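# Move the coaster can onto the turntable's orange spot

## Task

Pick up the can sitting on the coaster and set it upright on the orange mark of the turntable, without disturbing the other cans already standing on the turntable.

## Robot and tools

Robot: two six-joint arms, left_arm and right_arm, each ending in a two-finger gripper whose fingers can fold. Calibrated bases in the scene frame: left_arm at (-0.025, +0.499, 0) m, quat_wxyz (+1.000, 0, 0, +0.017); right_arm at (-0.036, -0.454, 0) m, quat_wxyz (+1.000, 0, 0, +0.005). A camera stand sits behind them. Cameras: cam_low, cam_left_wrist, cam_right_wrist, each 896x504.

Frame: all hand positions, orientations and velocities are in the scene frame. Its origin is at table-top height, halfway between the nominal bases; +x points out over the table, +z up, and left_arm is on the +y side (image left/right does not follow arm names). Printed hand poses can be wrong by a few centimetres, more at long reach. On the gripper, the fingers point along its +z axis and open and close along its y axis; end_effector_position is the spot between the closed pads, and the fingertips extend about 33 mm past it (about 9 mm when fully open).

Joint order: in every row and every per-joint list, each arm's joints are listed as elbow, wrist roll, forearm roll, wrist pitch, waist, shoulder. Trust only this order.

A row is 18 numbers, each between -1 and 1, always for both arms: left_arm's 6 joint numbers, then its gripper position, force_limit, speed; then the same nine for right_arm. Joint numbers are scaled offsets, not poses: they are added to the Joint targets that held when the action (or move) began, not to the previous row. A value of 1.0 equals 1.553 rad for waist and shoulder, 2.33 rad for the elbow, and 2.913 rad for forearm roll, wrist pitch and wrist roll. Joint ranges: elbow -2.792 to 2.792 rad, every other joint -6.283 to 6.283 rad. Asking a joint more than 0.010 rad beyond its range gets the action refused. Sending 0 for an arm's joints keeps that arm on its current targets. Gripper numbers are absolute commands: position +1 is fully open (140 mm), about -0.8 brings the pads together, -1 closes until blocked. force_limit from -1 (about 14 N) to +1 (about 58 N); speed -1 is about 30 mm/s, 0 about 140, +1 about 250, and faster closes squeeze harder. To leave a gripper unchanged, resend its last three numbers.

Tools:
execute_actions(actions, cameras): actions is a list of actions; each action is a list of up to 15 rows, one per 1/30 s step, the last row repeated if fewer are given. Images return only with an empty actions list or when cameras names them (["all"] for every camera).
move(target, speed, blend, stop_force, zero, blocking, cameras): target is one 18-number row or a list of up to 15 rows; every row's joint offsets count from the same starting Joint targets. The joints travel together, so the hand follows a curve, with no collision avoidance. speed in rad/s for the joint with farthest to go, 0.01 to 3.92, default 0.5, one value or one per target. blend in rad rounds corners in a list; 0 stops at each. stop_force in N, 10 to 80, ends an arm's path when it feels that much push; use a slow speed for it, give every row identical finger numbers, and omit it when backing away from contact. zero (default true) re-zeroes the force estimate first. blocking=false returns early and cannot go with stop_force. The result adds a move: line such as done, off_target, moving, held or fault.
wait(seconds 0 to 10, cameras): lets the scene run on the last commands.
stop(cameras): brakes a running move; fingers continue.
zoom_image(camera, region): region [x0, y0, x1, y1] in pixels of that camera's newest image, at most 504 by 504.
finished_scene(scene): ends the current scene, given its number; irreversible.

Results: Joint positions, Joint velocities, Joint targets (the base for the next offsets), joint torques and external torque estimates (positive toward larger joint angles), Flange force along the gripper's own axes (includes held weight and some error), end-effector position in metres and quat_wxyz, Tool commands, and object_status: 0 moving, 1 blocked while opening, 2 blocked while closing (grip made), 3 reached the request or pads met (maybe nothing held). position_measured is in counts: 3 fully open, about 139 at 60 mm, 200 at 20 mm, 230 pads touching. Results often arrive with the last 10 control steps still pending. "joint command not followed" means the inter-arm clearance check altered targets; "joint sent to its limit" means a joint was capped at its end.

Gripping: close with position -1 and confirm status 2. Grip the can with the outer quarter of the pads near the tips; deeper grips can fold the fingers and hold loosely or slip. Fingertips pushed down onto a surface fold easily and spoil the grip. To squeeze harder, raise force_limit and switch position between -1 and -0.98.

Avoid: more than 144 N on an arm or torques at the load limits (elbow 152, wrist joints 42.7, waist and shoulder 323 N m), which stop the arm for 10 s; any contact between the two arms; dropping the can or releasing it while it moves; toppling the other turntable cans; anything leaving the table; hard hits on the table; holding heavy loads stretched out for long, which overheats motors and brakes the arm. Set the can down gently and upright before opening.

Each tool is called after "Request:" as a command line: name --argument value for each argument, lists and objects as JSON in quotes; but a table of rows of numbers goes row by row, as --pt "numbers of a row", without its own name.

## Session

Request:
execute_actions --actions '[]'

Scene clock: 0.00 s.
left_arm: end_effector_position=(+0.1660, +0.1316, +0.2366) position_measured=3 object_status=3 end_effector_quat_wxyz=(-0.091, +0.598, -0.563, +0.563) | right_arm: end_effector_position=(+0.7516, +0.0903, +0.2906) position_measured=3 object_status=3 end_effector_quat_wxyz=(-0.217, +0.306, +0.907, +0.191)
Joint names: [elbow, wrist roll, forearm roll, wrist pitch, waist, shoulder]
Joint positions: left_arm=[2.667 0.206 1.366 1.262 -2.108 -0.338] | right_arm=[0.961 -0.573 0.578 1.568 0.367 0.709]
Joint velocities: within noise
Joint torques (N m): no reading
External joint torques (N m): no reading
Flange force (N): no reading
Joint targets: left_arm=[2.667 0.206 1.366 1.262 -2.108 -0.338] | right_arm=[0.961 -0.573 0.578 1.568 0.367 0.709]
Tool commands: left_gripper/position=+1.0 left_gripper/force_limit=+1.0 left_gripper/speed=+1.0 right_gripper/position=+1.0 right_gripper/force_limit=+1.0 right_gripper/speed=+1.0

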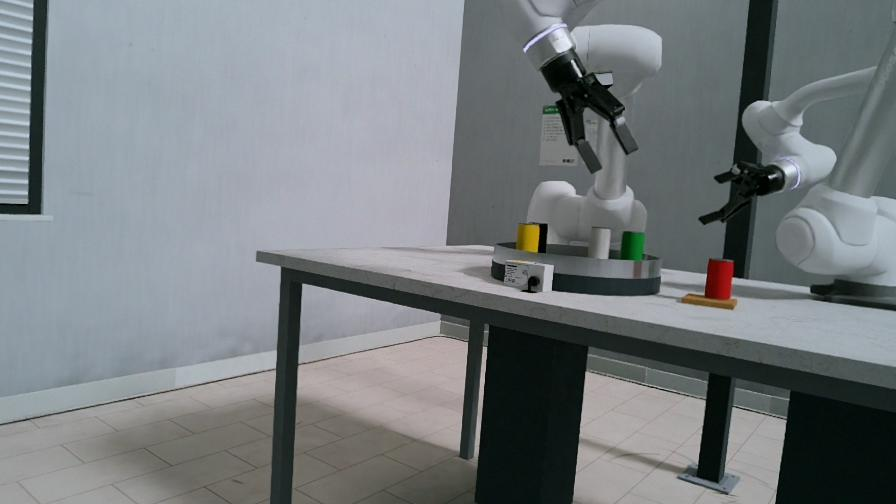

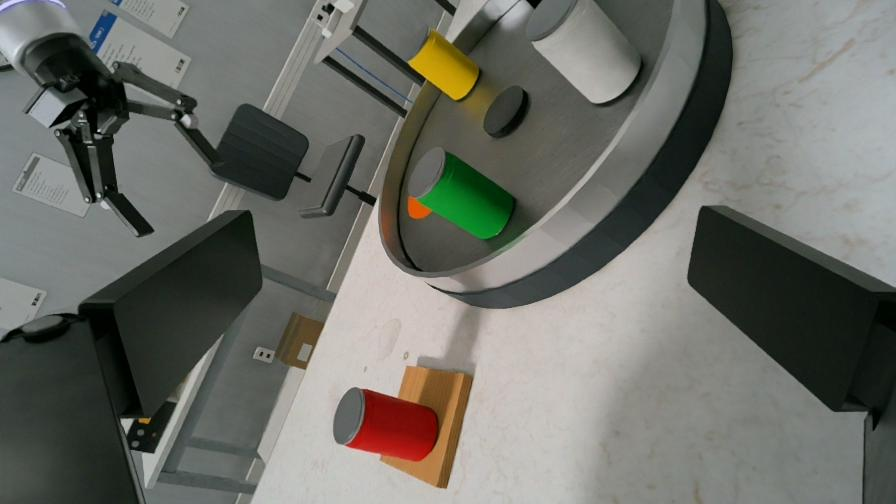

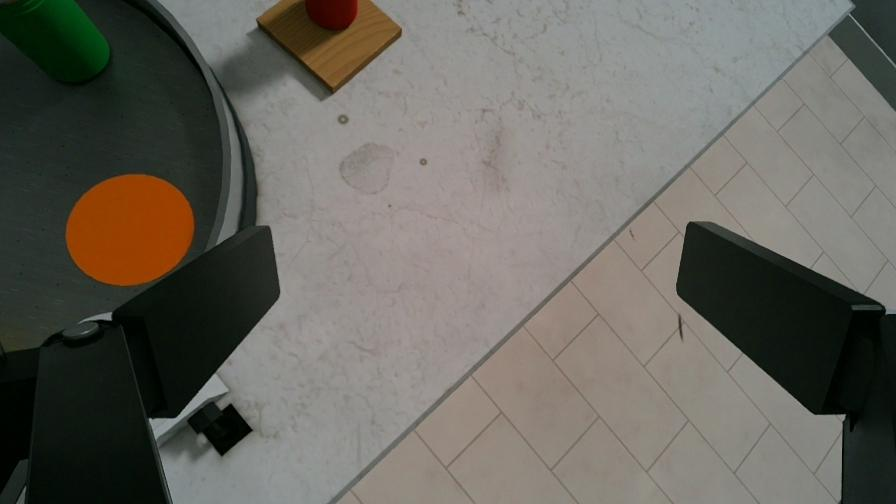

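Request:
zoom_image --camera "cam_right_wrist" --region '[20, 160, 340, 340]'

Request:
zoom_image --camera "cam_right_wrist" --region '[620, 160, 896, 340]'

Request:
zoom_image --camera "cam_left_wrist" --region '[320, 340, 500, 500]'

Request:
zoom_image --camera "cam_left_wrist" --region '[370, 0, 734, 310]'

Request:
zoom_image --camera "cam_low" --region '[470, 200, 770, 320]'

Scaled by 1.575 from the camera's 896x504 image, which has a finer 1280x720 frame.

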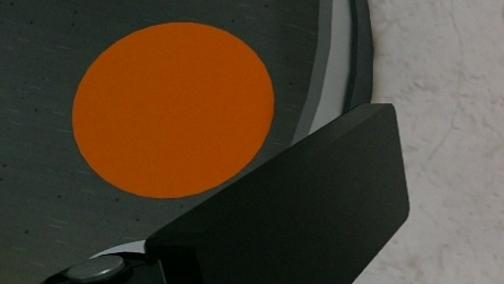

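Scaled by 1.826 from the camera's 896x504 image, which has a finer 1280x720 frame.

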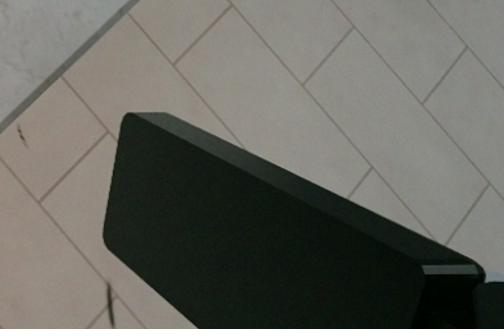

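Scaled by 2.800 from the camera's 896x504 image, which has a finer 1280x720 frame.

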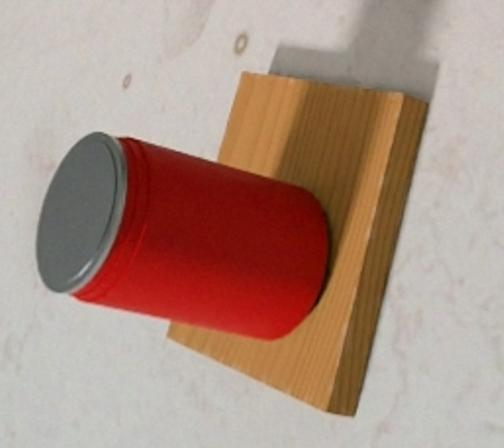

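Scaled by 1.385 from the camera's 896x504 image, which has a finer 1280x720 frame.

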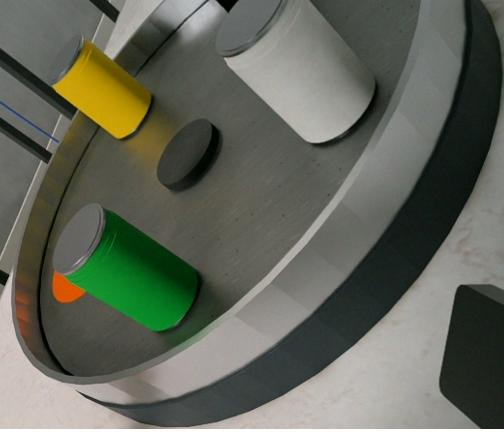

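Scaled by 1.680 from the camera's 896x504 image, which has a finer 1280x720 frame.

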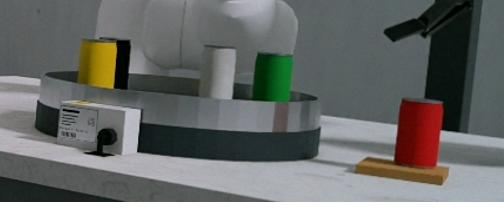

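Request:
move --target '[0,0,0,0,0,0,1,1,1, 0.1321,-0.3687,-0.1984,-0.0689,0.3680,-0.1310,0.45,0,0]' --speed 1.2 --cameras '["all"]'

Request:
zoom_image --camera "cam_right_wrist" --region '[200, 100, 700, 500]'

Scene clock: 19.80 s.
left_arm: end_effector_position=(+0.1660, +0.1316, +0.2366) position_measured=3 object_status=3 end_effector_quat_wxyz=(-0.091, +0.598, -0.563, +0.563) | right_arm: end_effector_position=(+0.4295, +0.2546, +0.2494) position_measured=72 object_status=3 end_effector_quat_wxyz=(+0.000, -0.490, +0.872, +0.000)
Joint names: [elbow, wrist roll, forearm roll, wrist pitch, waist, shoulder]
Joint positions: left_arm=[2.667 0.206 1.366 1.262 -2.108 -0.338] | right_arm=[1.269 -1.647 0.001 1.368 0.938 0.506]
Joint torques (N m): left_arm=[-34.82 -0.03 2.14 1.48 1.11 -1.28] | right_arm=[-40.59 0.45 4.43 0.07 0 -93.86]
External joint torques (N m): left_arm=[0.54 0 0.39 0.2 -1.13 1.85] | right_arm=[-0.75 -0.45 -0.19 -0.04 -0.3 2.21]
Flange force (N): left_arm=[0.0 0.0 0.0] | right_arm=[-5.5 -1.1 -0.2]
Joint targets: left_arm=[2.667 0.206 1.366 1.262 -2.108 -0.338] | right_arm=[1.269 -1.647 0.001 1.368 0.938 0.505]
move: done

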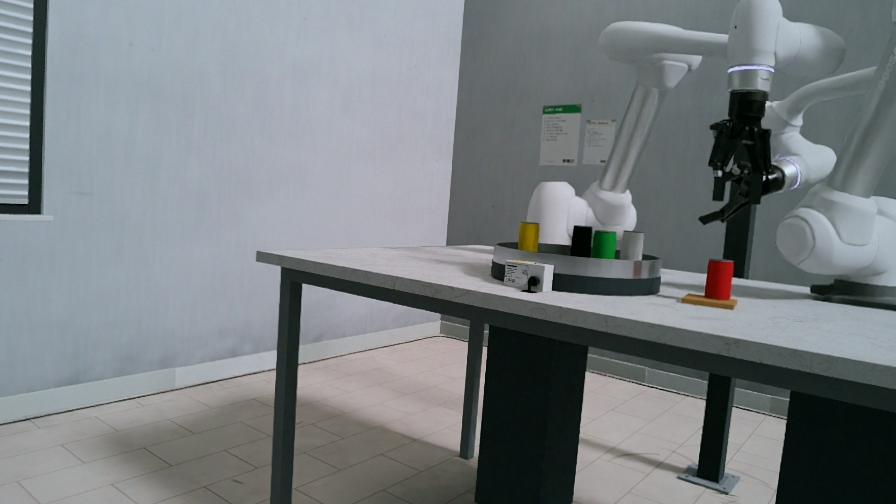

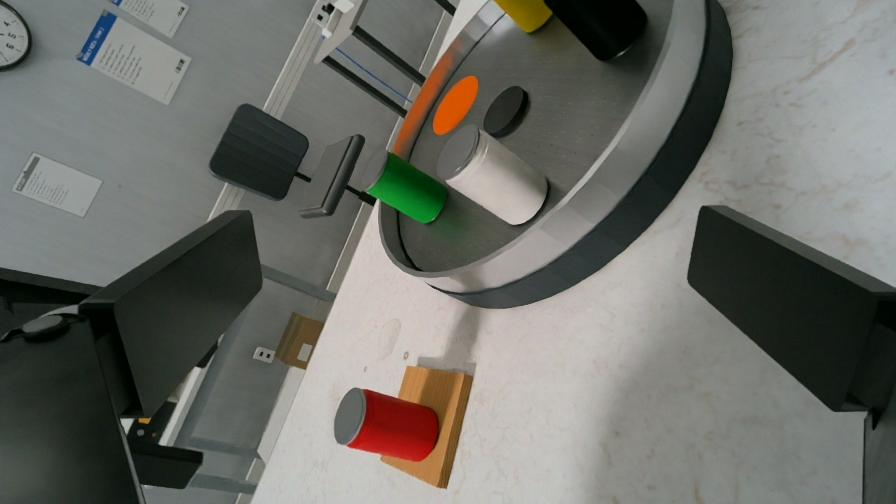

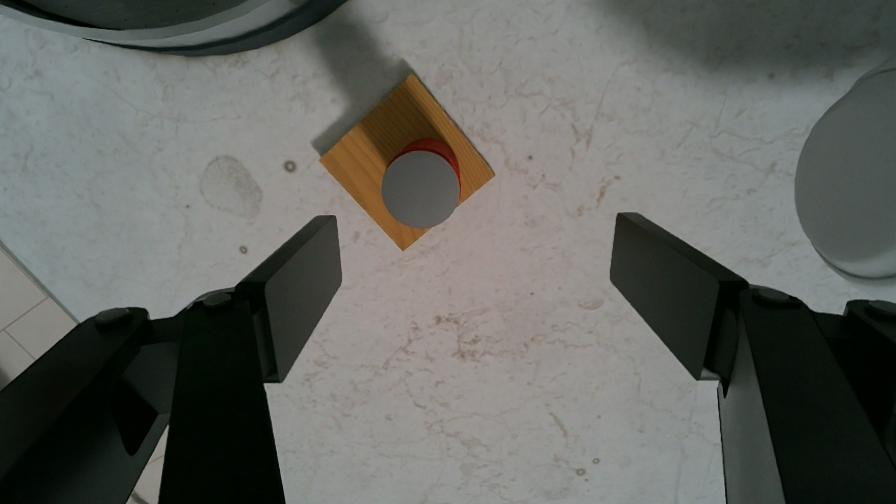

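Scaled by 1.008 from the camera's 896x504 image, which has a finer 1280x720 frame.

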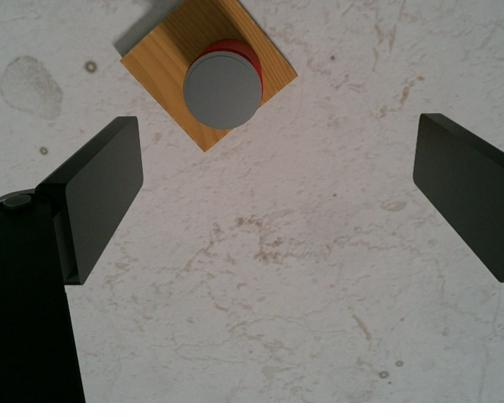

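Request:
move --target '[0,0,0,0,0,0,1,1,1, 0.0421,0,0,-0.0530,-0.0211,0.0361,0.45,0,0]' --speed 0.6 --cameras '["cam_left_wrist","cam_right_wrist"]'

Request:
zoom_image --camera "cam_left_wrist" --region '[370, 0, 734, 310]'

Request:
wait --seconds 3 --cameras '["cam_left_wrist"]'

Request:
zoom_image --camera "cam_left_wrist" --region '[370, 0, 734, 310]'

Scene clock: 24.83 s.
left_arm: end_effector_position=(+0.1660, +0.1316, +0.2366) position_measured=3 object_status=3 end_effector_quat_wxyz=(-0.091, +0.598, -0.563, +0.563) | right_arm: end_effector_position=(+0.4562, +0.2439, +0.1492) position_measured=72 object_status=3 end_effector_quat_wxyz=(+0.000, -0.476, +0.880, +0.000)
Joint names: [elbow, wrist roll, forearm roll, wrist pitch, waist, shoulder]
Joint positions: left_arm=[2.667 0.206 1.366 1.262 -2.108 -0.338] | right_arm=[1.367 -1.647 0.001 1.214 0.906 0.561]
Joint torques (N m): left_arm=[-34.95 -0.04 2.28 1.59 0.92 -1.5] | right_arm=[-38.57 0.57 4.26 -0.06 0.19 -97.07]
External joint torques (N m): left_arm=[0.67 0.01 0.24 0.09 -0.85 2.14] | right_arm=[-0.87 -0.57 -0.21 0.11 -0.38 2.01]
Flange force (N): left_arm=[0.0 0.0 0.0] | right_arm=[-5.3 -1.3 0.1]
Joint targets: left_arm=[2.667 0.206 1.366 1.262 -2.108 -0.338] | right_arm=[1.367 -1.647 0.001 1.213 0.906 0.562]
move: done
Images, in order (width x height): cam_left_wrist 896x504, cam_right_wrist 896x504.

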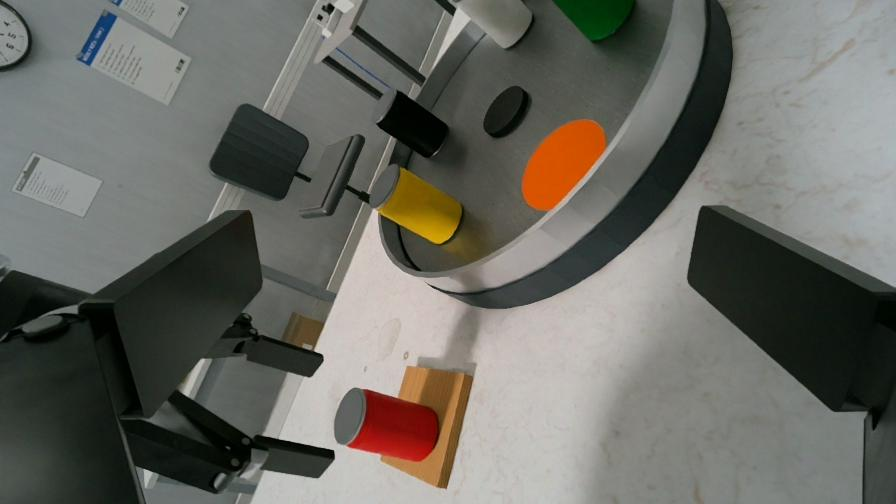

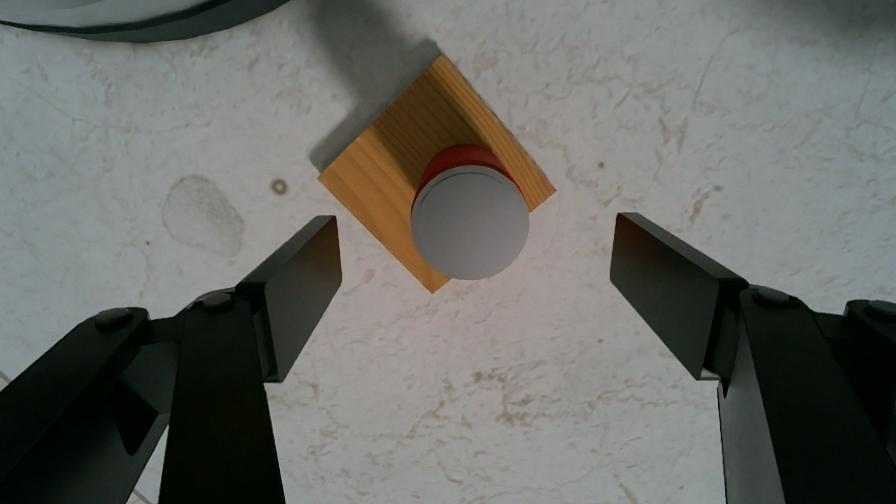

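Scaled by 1.385 from the camera's 896x504 image, which has a finer 1280x720 frame.

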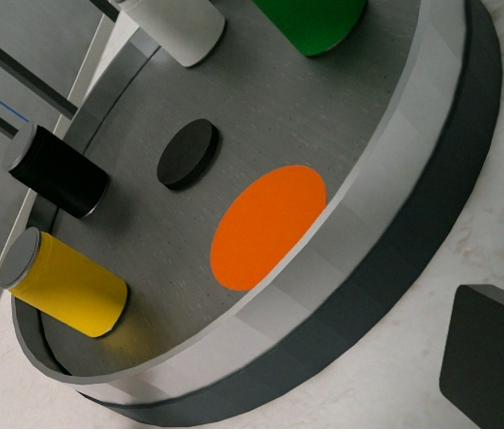

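Scene clock: 27.83 s.
left_arm: end_effector_position=(+0.1660, +0.1316, +0.2366) position_measured=3 object_status=3 end_effector_quat_wxyz=(-0.091, +0.598, -0.563, +0.563) | right_arm: end_effector_position=(+0.4562, +0.2439, +0.1490) position_measured=72 object_status=3 end_effector_quat_wxyz=(+0.000, -0.476, +0.880, +0.000)
Joint names: [elbow, wrist roll, forearm roll, wrist pitch, waist, shoulder]
Joint positions: left_arm=[2.667 0.206 1.366 1.262 -2.108 -0.338] | right_arm=[1.367 -1.647 0.001 1.213 0.906 0.562]
Joint torques (N m): left_arm=[-34.85 -0.04 2.19 1.55 1.1 -1.46] | right_arm=[-38.84 0.57 4.27 0.04 0.29 -97.56]
External joint torques (N m): left_arm=[0.56 0 0.33 0.13 -1.03 1.95] | right_arm=[-0.77 -0.57 -0.2 0 -0.32 2.32]
Flange force (N): left_arm=[0.0 0.0 0.0] | right_arm=[-5.4 -1.2 0.6]
Joint targets: left_arm=[2.667 0.206 1.366 1.262 -2.108 -0.338] | right_arm=[1.367 -1.647 0.001 1.213 0.906 0.562]
Tool commands: left_gripper/position=+1.0 left_gripper/force_limit=+1.0 left_gripper/speed=+1.0 right_gripper/position=+0.45 right_gripper/force_limit=+0.0 right_gripper/speed=+0.0
wait: 3.00 s; at rest by 0.17 s
Images, in order (width x height): cam_left_wrist 896x504.

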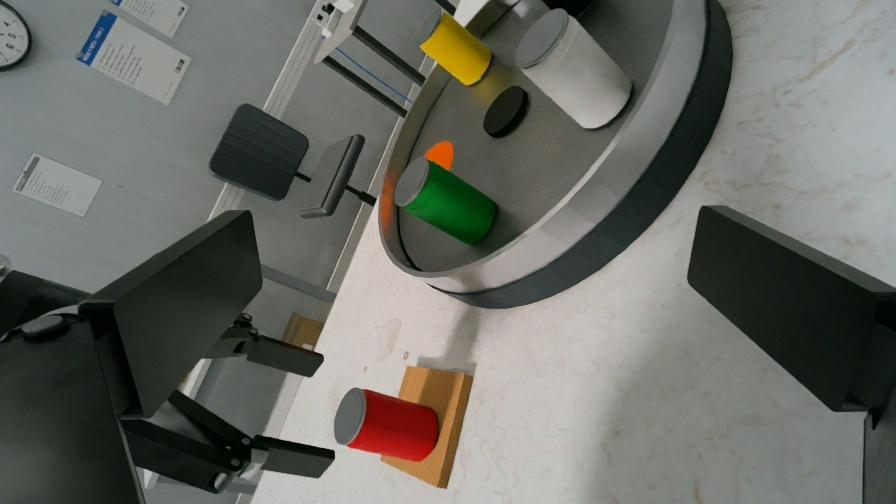

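Scaled by 1.385 from the camera's 896x504 image, which has a finer 1280x720 frame.

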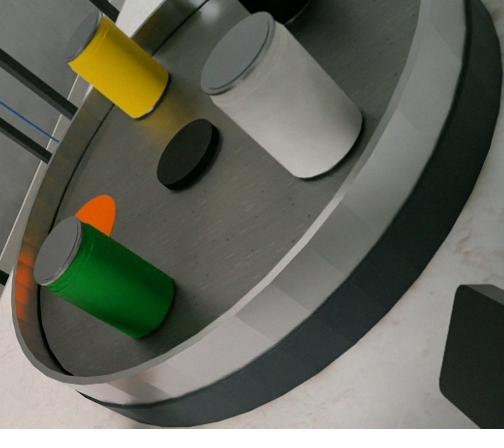

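Request:
wait --seconds 0.5 --cameras '["all"]'

Request:
zoom_image --camera "cam_low" --region '[490, 210, 670, 310]'

Request:
zoom_image --camera "cam_left_wrist" --region '[370, 0, 734, 310]'

Request:
wait --seconds 1.0 --cameras '["cam_left_wrist"]'

Request:
wait --seconds 1.0 --cameras '["cam_left_wrist"]'

Request:
wait --seconds 1.0 --cameras '["cam_left_wrist"]'

Scene clock: 30.37 s.
left_arm: end_effector_position=(+0.1660, +0.1316, +0.2366) position_measured=3 object_status=3 end_effector_quat_wxyz=(-0.091, +0.598, -0.563, +0.563) | right_arm: end_effector_position=(+0.4562, +0.2439, +0.1490) position_measured=72 object_status=3 end_effector_quat_wxyz=(+0.000, -0.476, +0.880, +0.000)
Joint names: [elbow, wrist roll, forearm roll, wrist pitch, waist, shoulder]
Joint positions: left_arm=[2.667 0.206 1.366 1.262 -2.108 -0.338] | right_arm=[1.367 -1.647 0.001 1.213 0.906 0.562]
Joint torques (N m): left_arm=[-35.04 0 2.17 1.55 0.77 -1.57] | right_arm=[-38.75 0.58 4.27 0.06 0.21 -97.18]
External joint torques (N m): left_arm=[0.79 -0.03 0.35 0.13 -0.7 2.12] | right_arm=[-0.73 -0.58 -0.21 -0.02 -0.18 2.29]
Flange force (N): left_arm=[0.0 0.0 0.0] | right_arm=[-5.3 -1.1 0.6]
Joint targets: left_arm=[2.667 0.206 1.366 1.262 -2.108 -0.338] | right_arm=[1.367 -1.647 0.001 1.213 0.906 0.562]
Tool commands: left_gripper/position=+1.0 left_gripper/force_limit=+1.0 left_gripper/speed=+1.0 right_gripper/position=+0.45 right_gripper/force_limit=+0.0 right_gripper/speed=+0.0
wait: 0.50 s; at rest from the start

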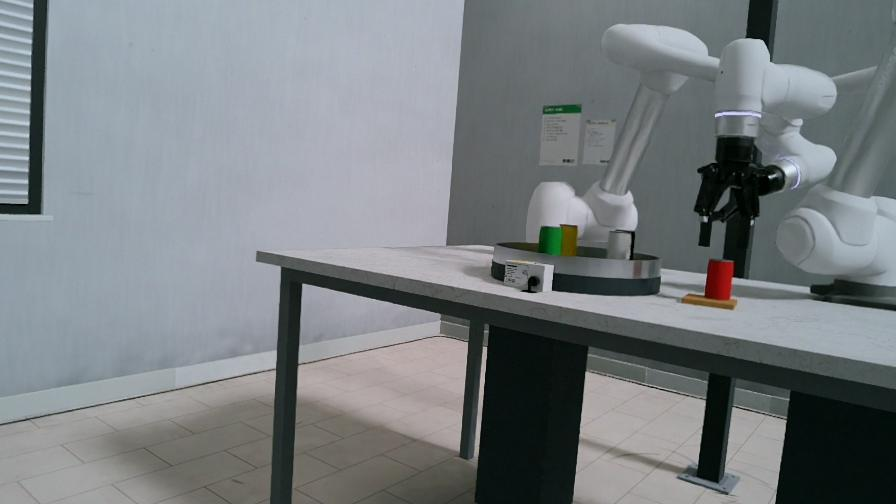

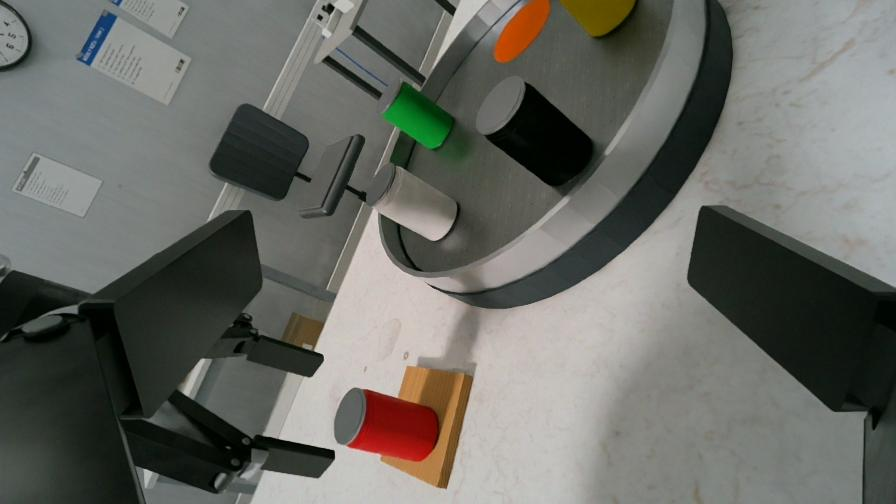

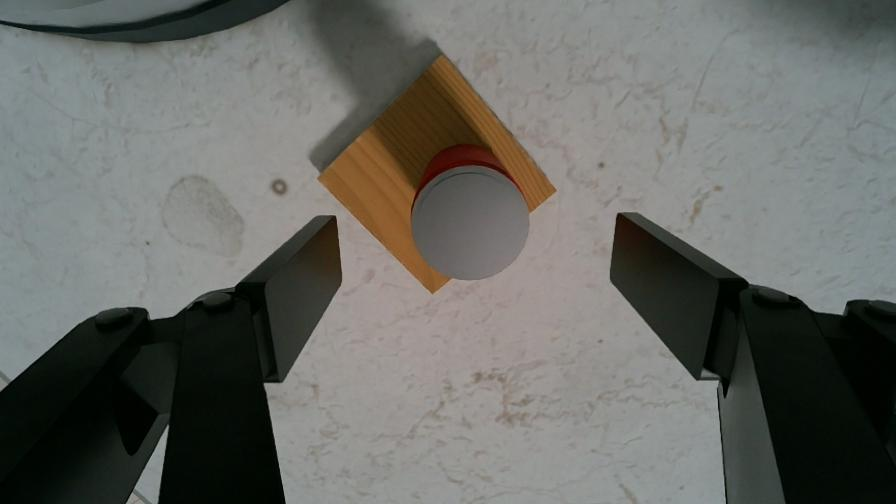

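Scaled by 2.800 from the camera's 896x504 image, which has a finer 1280x720 frame.

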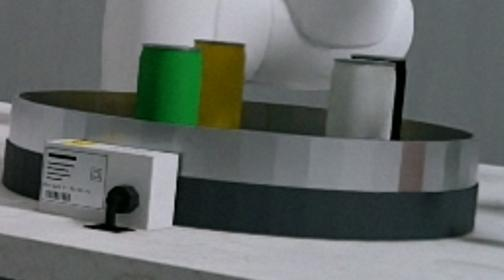

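Scaled by 1.385 from the camera's 896x504 image, which has a finer 1280x720 frame.

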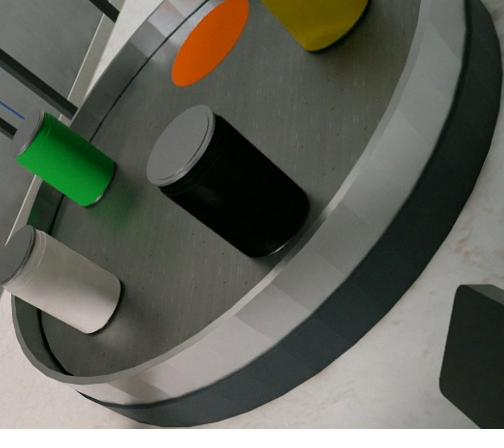

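Scene clock: 31.37 s.
left_arm: end_effector_position=(+0.1660, +0.1316, +0.2366) position_measured=3 object_status=3 end_effector_quat_wxyz=(-0.091, +0.598, -0.563, +0.563) | right_arm: end_effector_position=(+0.4562, +0.2439, +0.1490) position_measured=72 object_status=3 end_effector_quat_wxyz=(+0.000, -0.476, +0.880, +0.000)
Joint names: [elbow, wrist roll, forearm roll, wrist pitch, waist, shoulder]
Joint positions: left_arm=[2.667 0.206 1.366 1.262 -2.108 -0.338] | right_arm=[1.367 -1.647 0.001 1.213 0.906 0.562]
Joint torques (N m): left_arm=[-35.09 -0.02 2.18 1.49 0.83 -1.45] | right_arm=[-38.79 0.58 4.29 0.06 0.61 -97.24]
External joint torques (N m): left_arm=[0.83 -0.02 0.35 0.19 -0.8 1.99] | right_arm=[-1.13 -0.58 -0.19 -0.03 -0.78 1.64]
Flange force (N): left_arm=[0.0 0.0 0.0] | right_arm=[-5.2 -1.8 -0.1]
Joint targets: left_arm=[2.667 0.206 1.366 1.262 -2.108 -0.338] | right_arm=[1.367 -1.647 0.001 1.213 0.906 0.562]
Tool commands: left_gripper/position=+1.0 left_gripper/force_limit=+1.0 left_gripper/speed=+1.0 right_gripper/position=+0.45 right_gripper/force_limit=+0.0 right_gripper/speed=+0.0
wait: 1.00 s; at rest by 0.17 s
Images, in order (width x height): cam_left_wrist 896x504.

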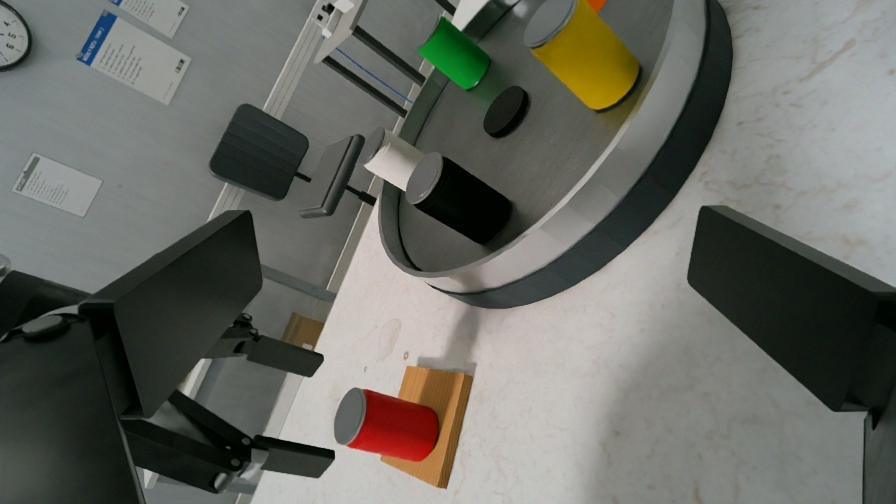

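Scene clock: 32.37 s.
left_arm: end_effector_position=(+0.1660, +0.1316, +0.2366) position_measured=3 object_status=3 end_effector_quat_wxyz=(-0.091, +0.598, -0.563, +0.563) | right_arm: end_effector_position=(+0.4562, +0.2439, +0.1490) position_measured=72 object_status=3 end_effector_quat_wxyz=(+0.000, -0.476, +0.880, +0.000)
Joint names: [elbow, wrist roll, forearm roll, wrist pitch, waist, shoulder]
Joint positions: left_arm=[2.667 0.206 1.366 1.262 -2.108 -0.338] | right_arm=[1.367 -1.647 0.001 1.213 0.906 0.562]
Joint torques (N m): left_arm=[-35.14 0.02 2.17 1.48 0.67 -1.18] | right_arm=[-38.88 0.57 4.28 0.06 0.39 -97.34]
External joint torques (N m): left_arm=[0.92 -0.05 0.34 0.19 -0.72 2.1] | right_arm=[-0.75 -0.57 -0.2 -0.01 -0.1 1.79]
Flange force (N): left_arm=[0.0 0.0 0.0] | right_arm=[-4.6 -0.9 0.3]
Joint targets: left_arm=[2.667 0.206 1.366 1.262 -2.108 -0.338] | right_arm=[1.367 -1.647 0.001 1.213 0.906 0.562]
Tool commands: left_gripper/position=+1.0 left_gripper/force_limit=+1.0 left_gripper/speed=+1.0 right_gripper/position=+0.45 right_gripper/force_limit=+0.0 right_gripper/speed=+0.0
wait: 1.00 s; at rest by 0.17 s
Images, in order (width x height): cam_left_wrist 896x504.

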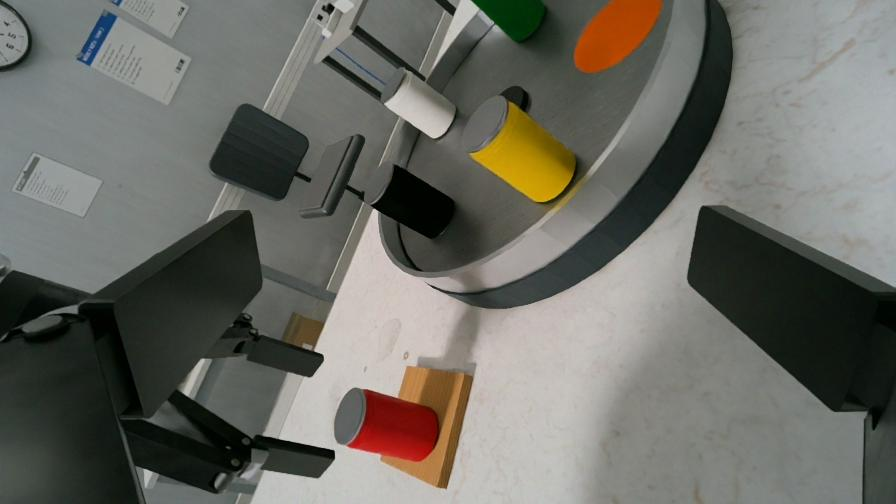

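Scene clock: 33.37 s.
left_arm: end_effector_position=(+0.1660, +0.1316, +0.2366) position_measured=3 object_status=3 end_effector_quat_wxyz=(-0.091, +0.598, -0.563, +0.563) | right_arm: end_effector_position=(+0.4562, +0.2439, +0.1490) position_measured=72 object_status=3 end_effector_quat_wxyz=(+0.000, -0.476, +0.880, +0.000)
Joint names: [elbow, wrist roll, forearm roll, wrist pitch, waist, shoulder]
Joint positions: left_arm=[2.667 0.206 1.366 1.262 -2.108 -0.338] | right_arm=[1.367 -1.647 0.001 1.213 0.906 0.562]
Joint torques (N m): left_arm=[-35.01 -0.07 2.22 1.49 0.95 -2.22] | right_arm=[-38.78 0.62 4.25 0.08 0.2 -97.35]
External joint torques (N m): left_arm=[0.75 0.04 0.3 0.18 -1.07 3.12] | right_arm=[-0.54 -0.62 -0.21 -0.03 0.01 2.64]
Flange force (N): left_arm=[0.0 0.0 0.0] | right_arm=[-5.3 -0.9 1.0]
Joint targets: left_arm=[2.667 0.206 1.366 1.262 -2.108 -0.338] | right_arm=[1.367 -1.647 0.001 1.213 0.906 0.562]
Tool commands: left_gripper/position=+1.0 left_gripper/force_limit=+1.0 left_gripper/speed=+1.0 right_gripper/position=+0.45 right_gripper/force_limit=+0.0 right_gripper/speed=+0.0
wait: 1.00 s; at rest by 0.17 s
Images, in order (width x height): cam_left_wrist 896x504.

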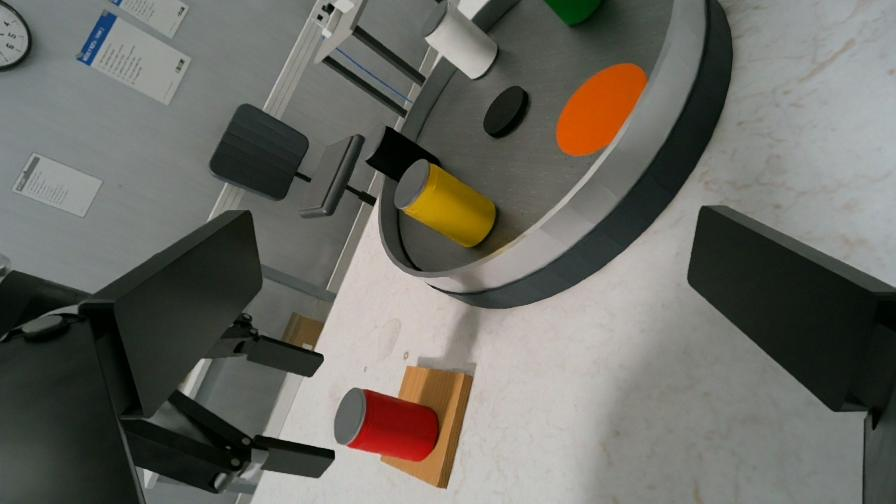

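Request:
wait --seconds 0

Request:
move --target '[0,0,0,0,0,0,1,1,1, 0.0161,0,0,-0.0211,0,0.0152,0.175,0,0]' --speed 0.2

Request:
move --target '[0,0,0,0,0,0,1,1,1, 0,0,0,0,0,0,-1,0,-1]' --cameras '["cam_right_wrist"]'

Request:
move --target '[0,0,0,0,0,0,1,1,1, -0.0736,0,0,0.0849,0,-0.0488,-1,0,-1]' --speed 0.4 --cameras '["cam_right_wrist","cam_low"]'

Scene clock: 50.13 s.
left_arm: end_effector_position=(+0.1660, +0.1316, +0.2366) position_measured=3 object_status=3 end_effector_quat_wxyz=(-0.091, +0.598, -0.563, +0.563) | right_arm: end_effector_position=(+0.4562, +0.2439, +0.1490) position_measured=72 object_status=3 end_effector_quat_wxyz=(+0.000, -0.476, +0.880, +0.000)
Joint names: [elbow, wrist roll, forearm roll, wrist pitch, waist, shoulder]
Joint positions: left_arm=[2.667 0.206 1.366 1.262 -2.108 -0.338] | right_arm=[1.367 -1.647 0.001 1.213 0.906 0.562]
Joint torques (N m): left_arm=[-34.86 0.05 2.19 1.52 1.28 -1.47] | right_arm=[-38.77 0.6 4.28 0.07 0.18 -97.23]
External joint torques (N m): left_arm=[0.57 -0.09 0.34 0.16 -1.38 2.25] | right_arm=[-0.55 -0.6 -0.25 -0.03 -0.42 2.64]
Flange force (N): left_arm=[0.0 0.0 0.0] | right_arm=[-5.3 -1.4 1.0]
Joint targets: left_arm=[2.667 0.206 1.366 1.262 -2.108 -0.338] | right_arm=[1.367 -1.647 0.001 1.213 0.906 0.562]
Tool commands: left_gripper/position=+1.0 left_gripper/force_limit=+1.0 left_gripper/speed=+1.0 right_gripper/position=+0.45 right_gripper/force_limit=+0.0 right_gripper/speed=+0.0

Scene clock: 51.00 s.
left_arm: end_effector_position=(+0.1660, +0.1316, +0.2366) position_measured=3 object_status=3 end_effector_quat_wxyz=(-0.091, +0.598, -0.563, +0.563) | right_arm: end_effector_position=(+0.4559, +0.2435, +0.1096) position_measured=107 object_status=3 end_effector_quat_wxyz=(+0.000, -0.476, +0.880, +0.000)
Joint names: [elbow, wrist roll, forearm roll, wrist pitch, waist, shoulder]
Joint positions: left_arm=[2.667 0.206 1.366 1.262 -2.108 -0.338] | right_arm=[1.404 -1.647 0.001 1.152 0.906 0.585]
Joint torques (N m): left_arm=[-35.02 -0.05 2.2 1.55 1.41 -0.77] | right_arm=[-38.11 0.55 4.18 0.07 0.22 -98.83]
External joint torques (N m): left_arm=[0.78 0.01 0.32 0.14 -1.38 1.38] | right_arm=[-0.58 -0.55 -0.21 -0.03 -0.33 2.43]
Flange force (N): left_arm=[0.0 0.0 0.0] | right_arm=[-5.0 -1.2 1.2]
Joint targets: left_arm=[2.667 0.206 1.366 1.262 -2.108 -0.338] | right_arm=[1.404 -1.647 0.001 1.152 0.906 0.585]
move: done

Scene clock: 52.47 s.
left_arm: end_effector_position=(+0.1660, +0.1316, +0.2366) position_measured=3 object_status=3 end_effector_quat_wxyz=(-0.091, +0.598, -0.563, +0.563) | right_arm: end_effector_position=(+0.4559, +0.2435, +0.1095) position_measured=154 object_status=0 end_effector_quat_wxyz=(+0.000, -0.476, +0.880, +0.000)
Joint names: [elbow, wrist roll, forearm roll, wrist pitch, waist, shoulder]
Joint positions: left_arm=[2.667 0.206 1.366 1.262 -2.108 -0.338] | right_arm=[1.404 -1.647 0.001 1.152 0.906 0.585]
Joint torques (N m): left_arm=[-35.07 -0.07 2.23 1.48 0.65 -0.75] | right_arm=[-31.99 0.57 4.83 0.02 2.15 -88.16]
External joint torques (N m): left_arm=[0.82 0.03 0.29 0.19 -0.69 1.5] | right_arm=[-6.49 -0.57 -0.87 0.02 -1.85 -7.9]
Flange force (N): left_arm=[0.0 0.0 0.0] | right_arm=[-4.2 -3.0 -10.8]
Joint targets: left_arm=[2.667 0.206 1.366 1.262 -2.108 -0.338] | right_arm=[1.404 -1.647 0.001 1.152 0.906 0.585]
move: done
Images, in order (width x height): cam_right_wrist 896x504.

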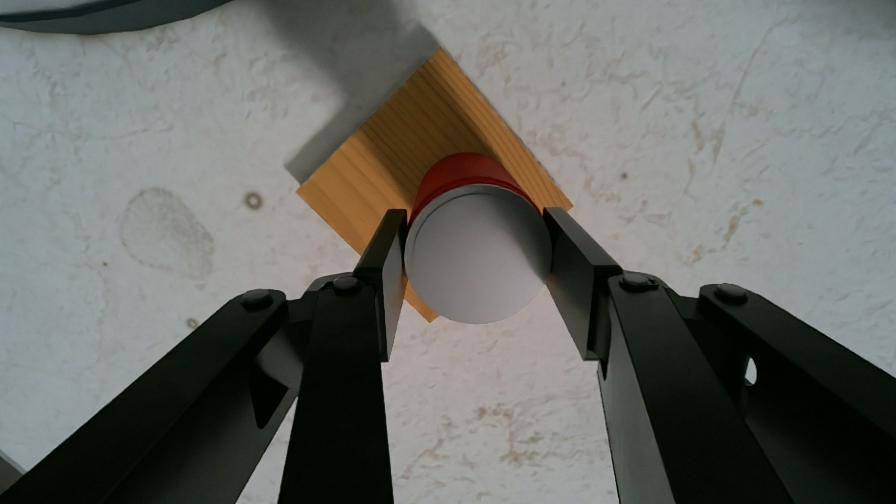

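Scene clock: 53.60 s.
left_arm: end_effector_position=(+0.1660, +0.1316, +0.2366) position_measured=3 object_status=3 end_effector_quat_wxyz=(-0.091, +0.598, -0.563, +0.563) | right_arm: end_effector_position=(+0.4558, +0.2435, +0.2657) position_measured=154 object_status=2 end_effector_quat_wxyz=(+0.000, -0.476, +0.880, +0.000)
Joint names: [elbow, wrist roll, forearm roll, wrist pitch, waist, shoulder]
Joint positions: left_arm=[2.667 0.206 1.366 1.262 -2.108 -0.338] | right_arm=[1.233 -1.647 0.001 1.399 0.906 0.509]
Joint torques (N m): left_arm=[-35.01 -0.03 2.21 1.48 0.89 -1.14] | right_arm=[-42.48 0.55 4.47 0.12 0.33 -95.07]
External joint torques (N m): left_arm=[0.75 -0.01 0.31 0.2 -0.88 1.77] | right_arm=[0.77 -0.55 -0.19 -0.09 -0.39 2.39]
Flange force (N): left_arm=[0.0 0.0 0.0] | right_arm=[-1.9 -1.2 1.9]
Joint targets: left_arm=[2.667 0.206 1.366 1.262 -2.108 -0.338] | right_arm=[1.233 -1.647 0.001 1.399 0.906 0.509]
move: done
Images, in order (width x height): cam_low 896x504, cam_right_wrist 896x504.

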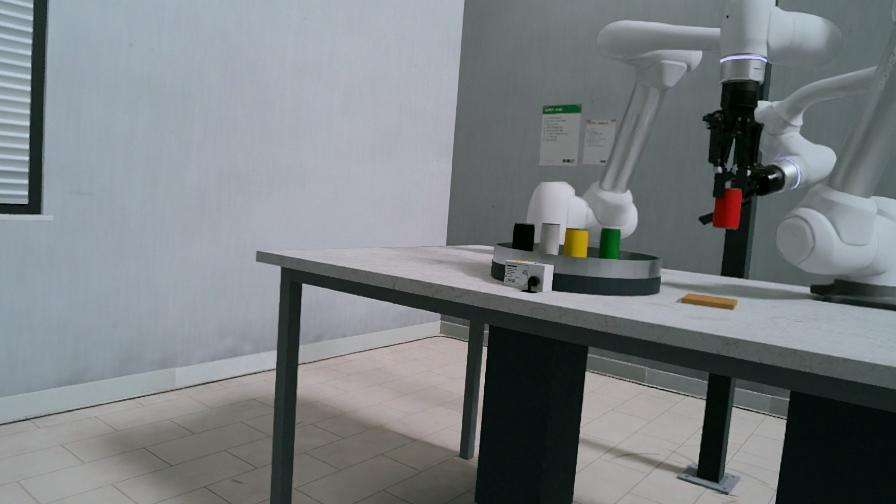

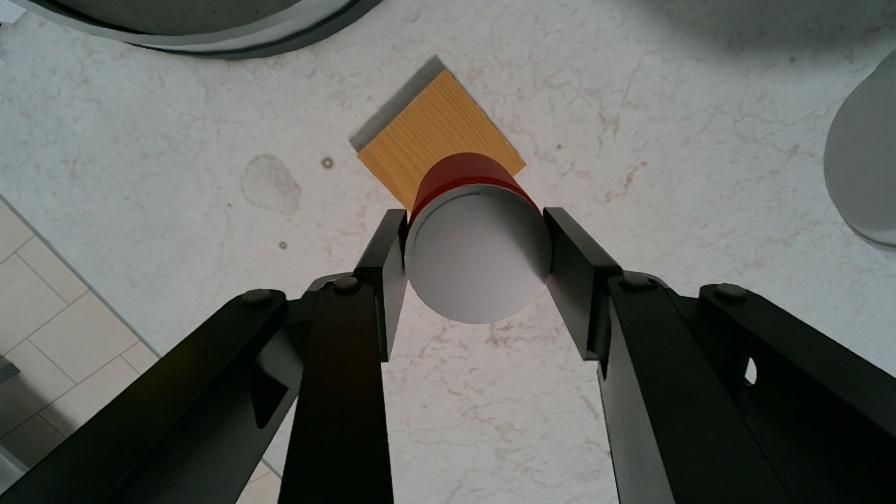

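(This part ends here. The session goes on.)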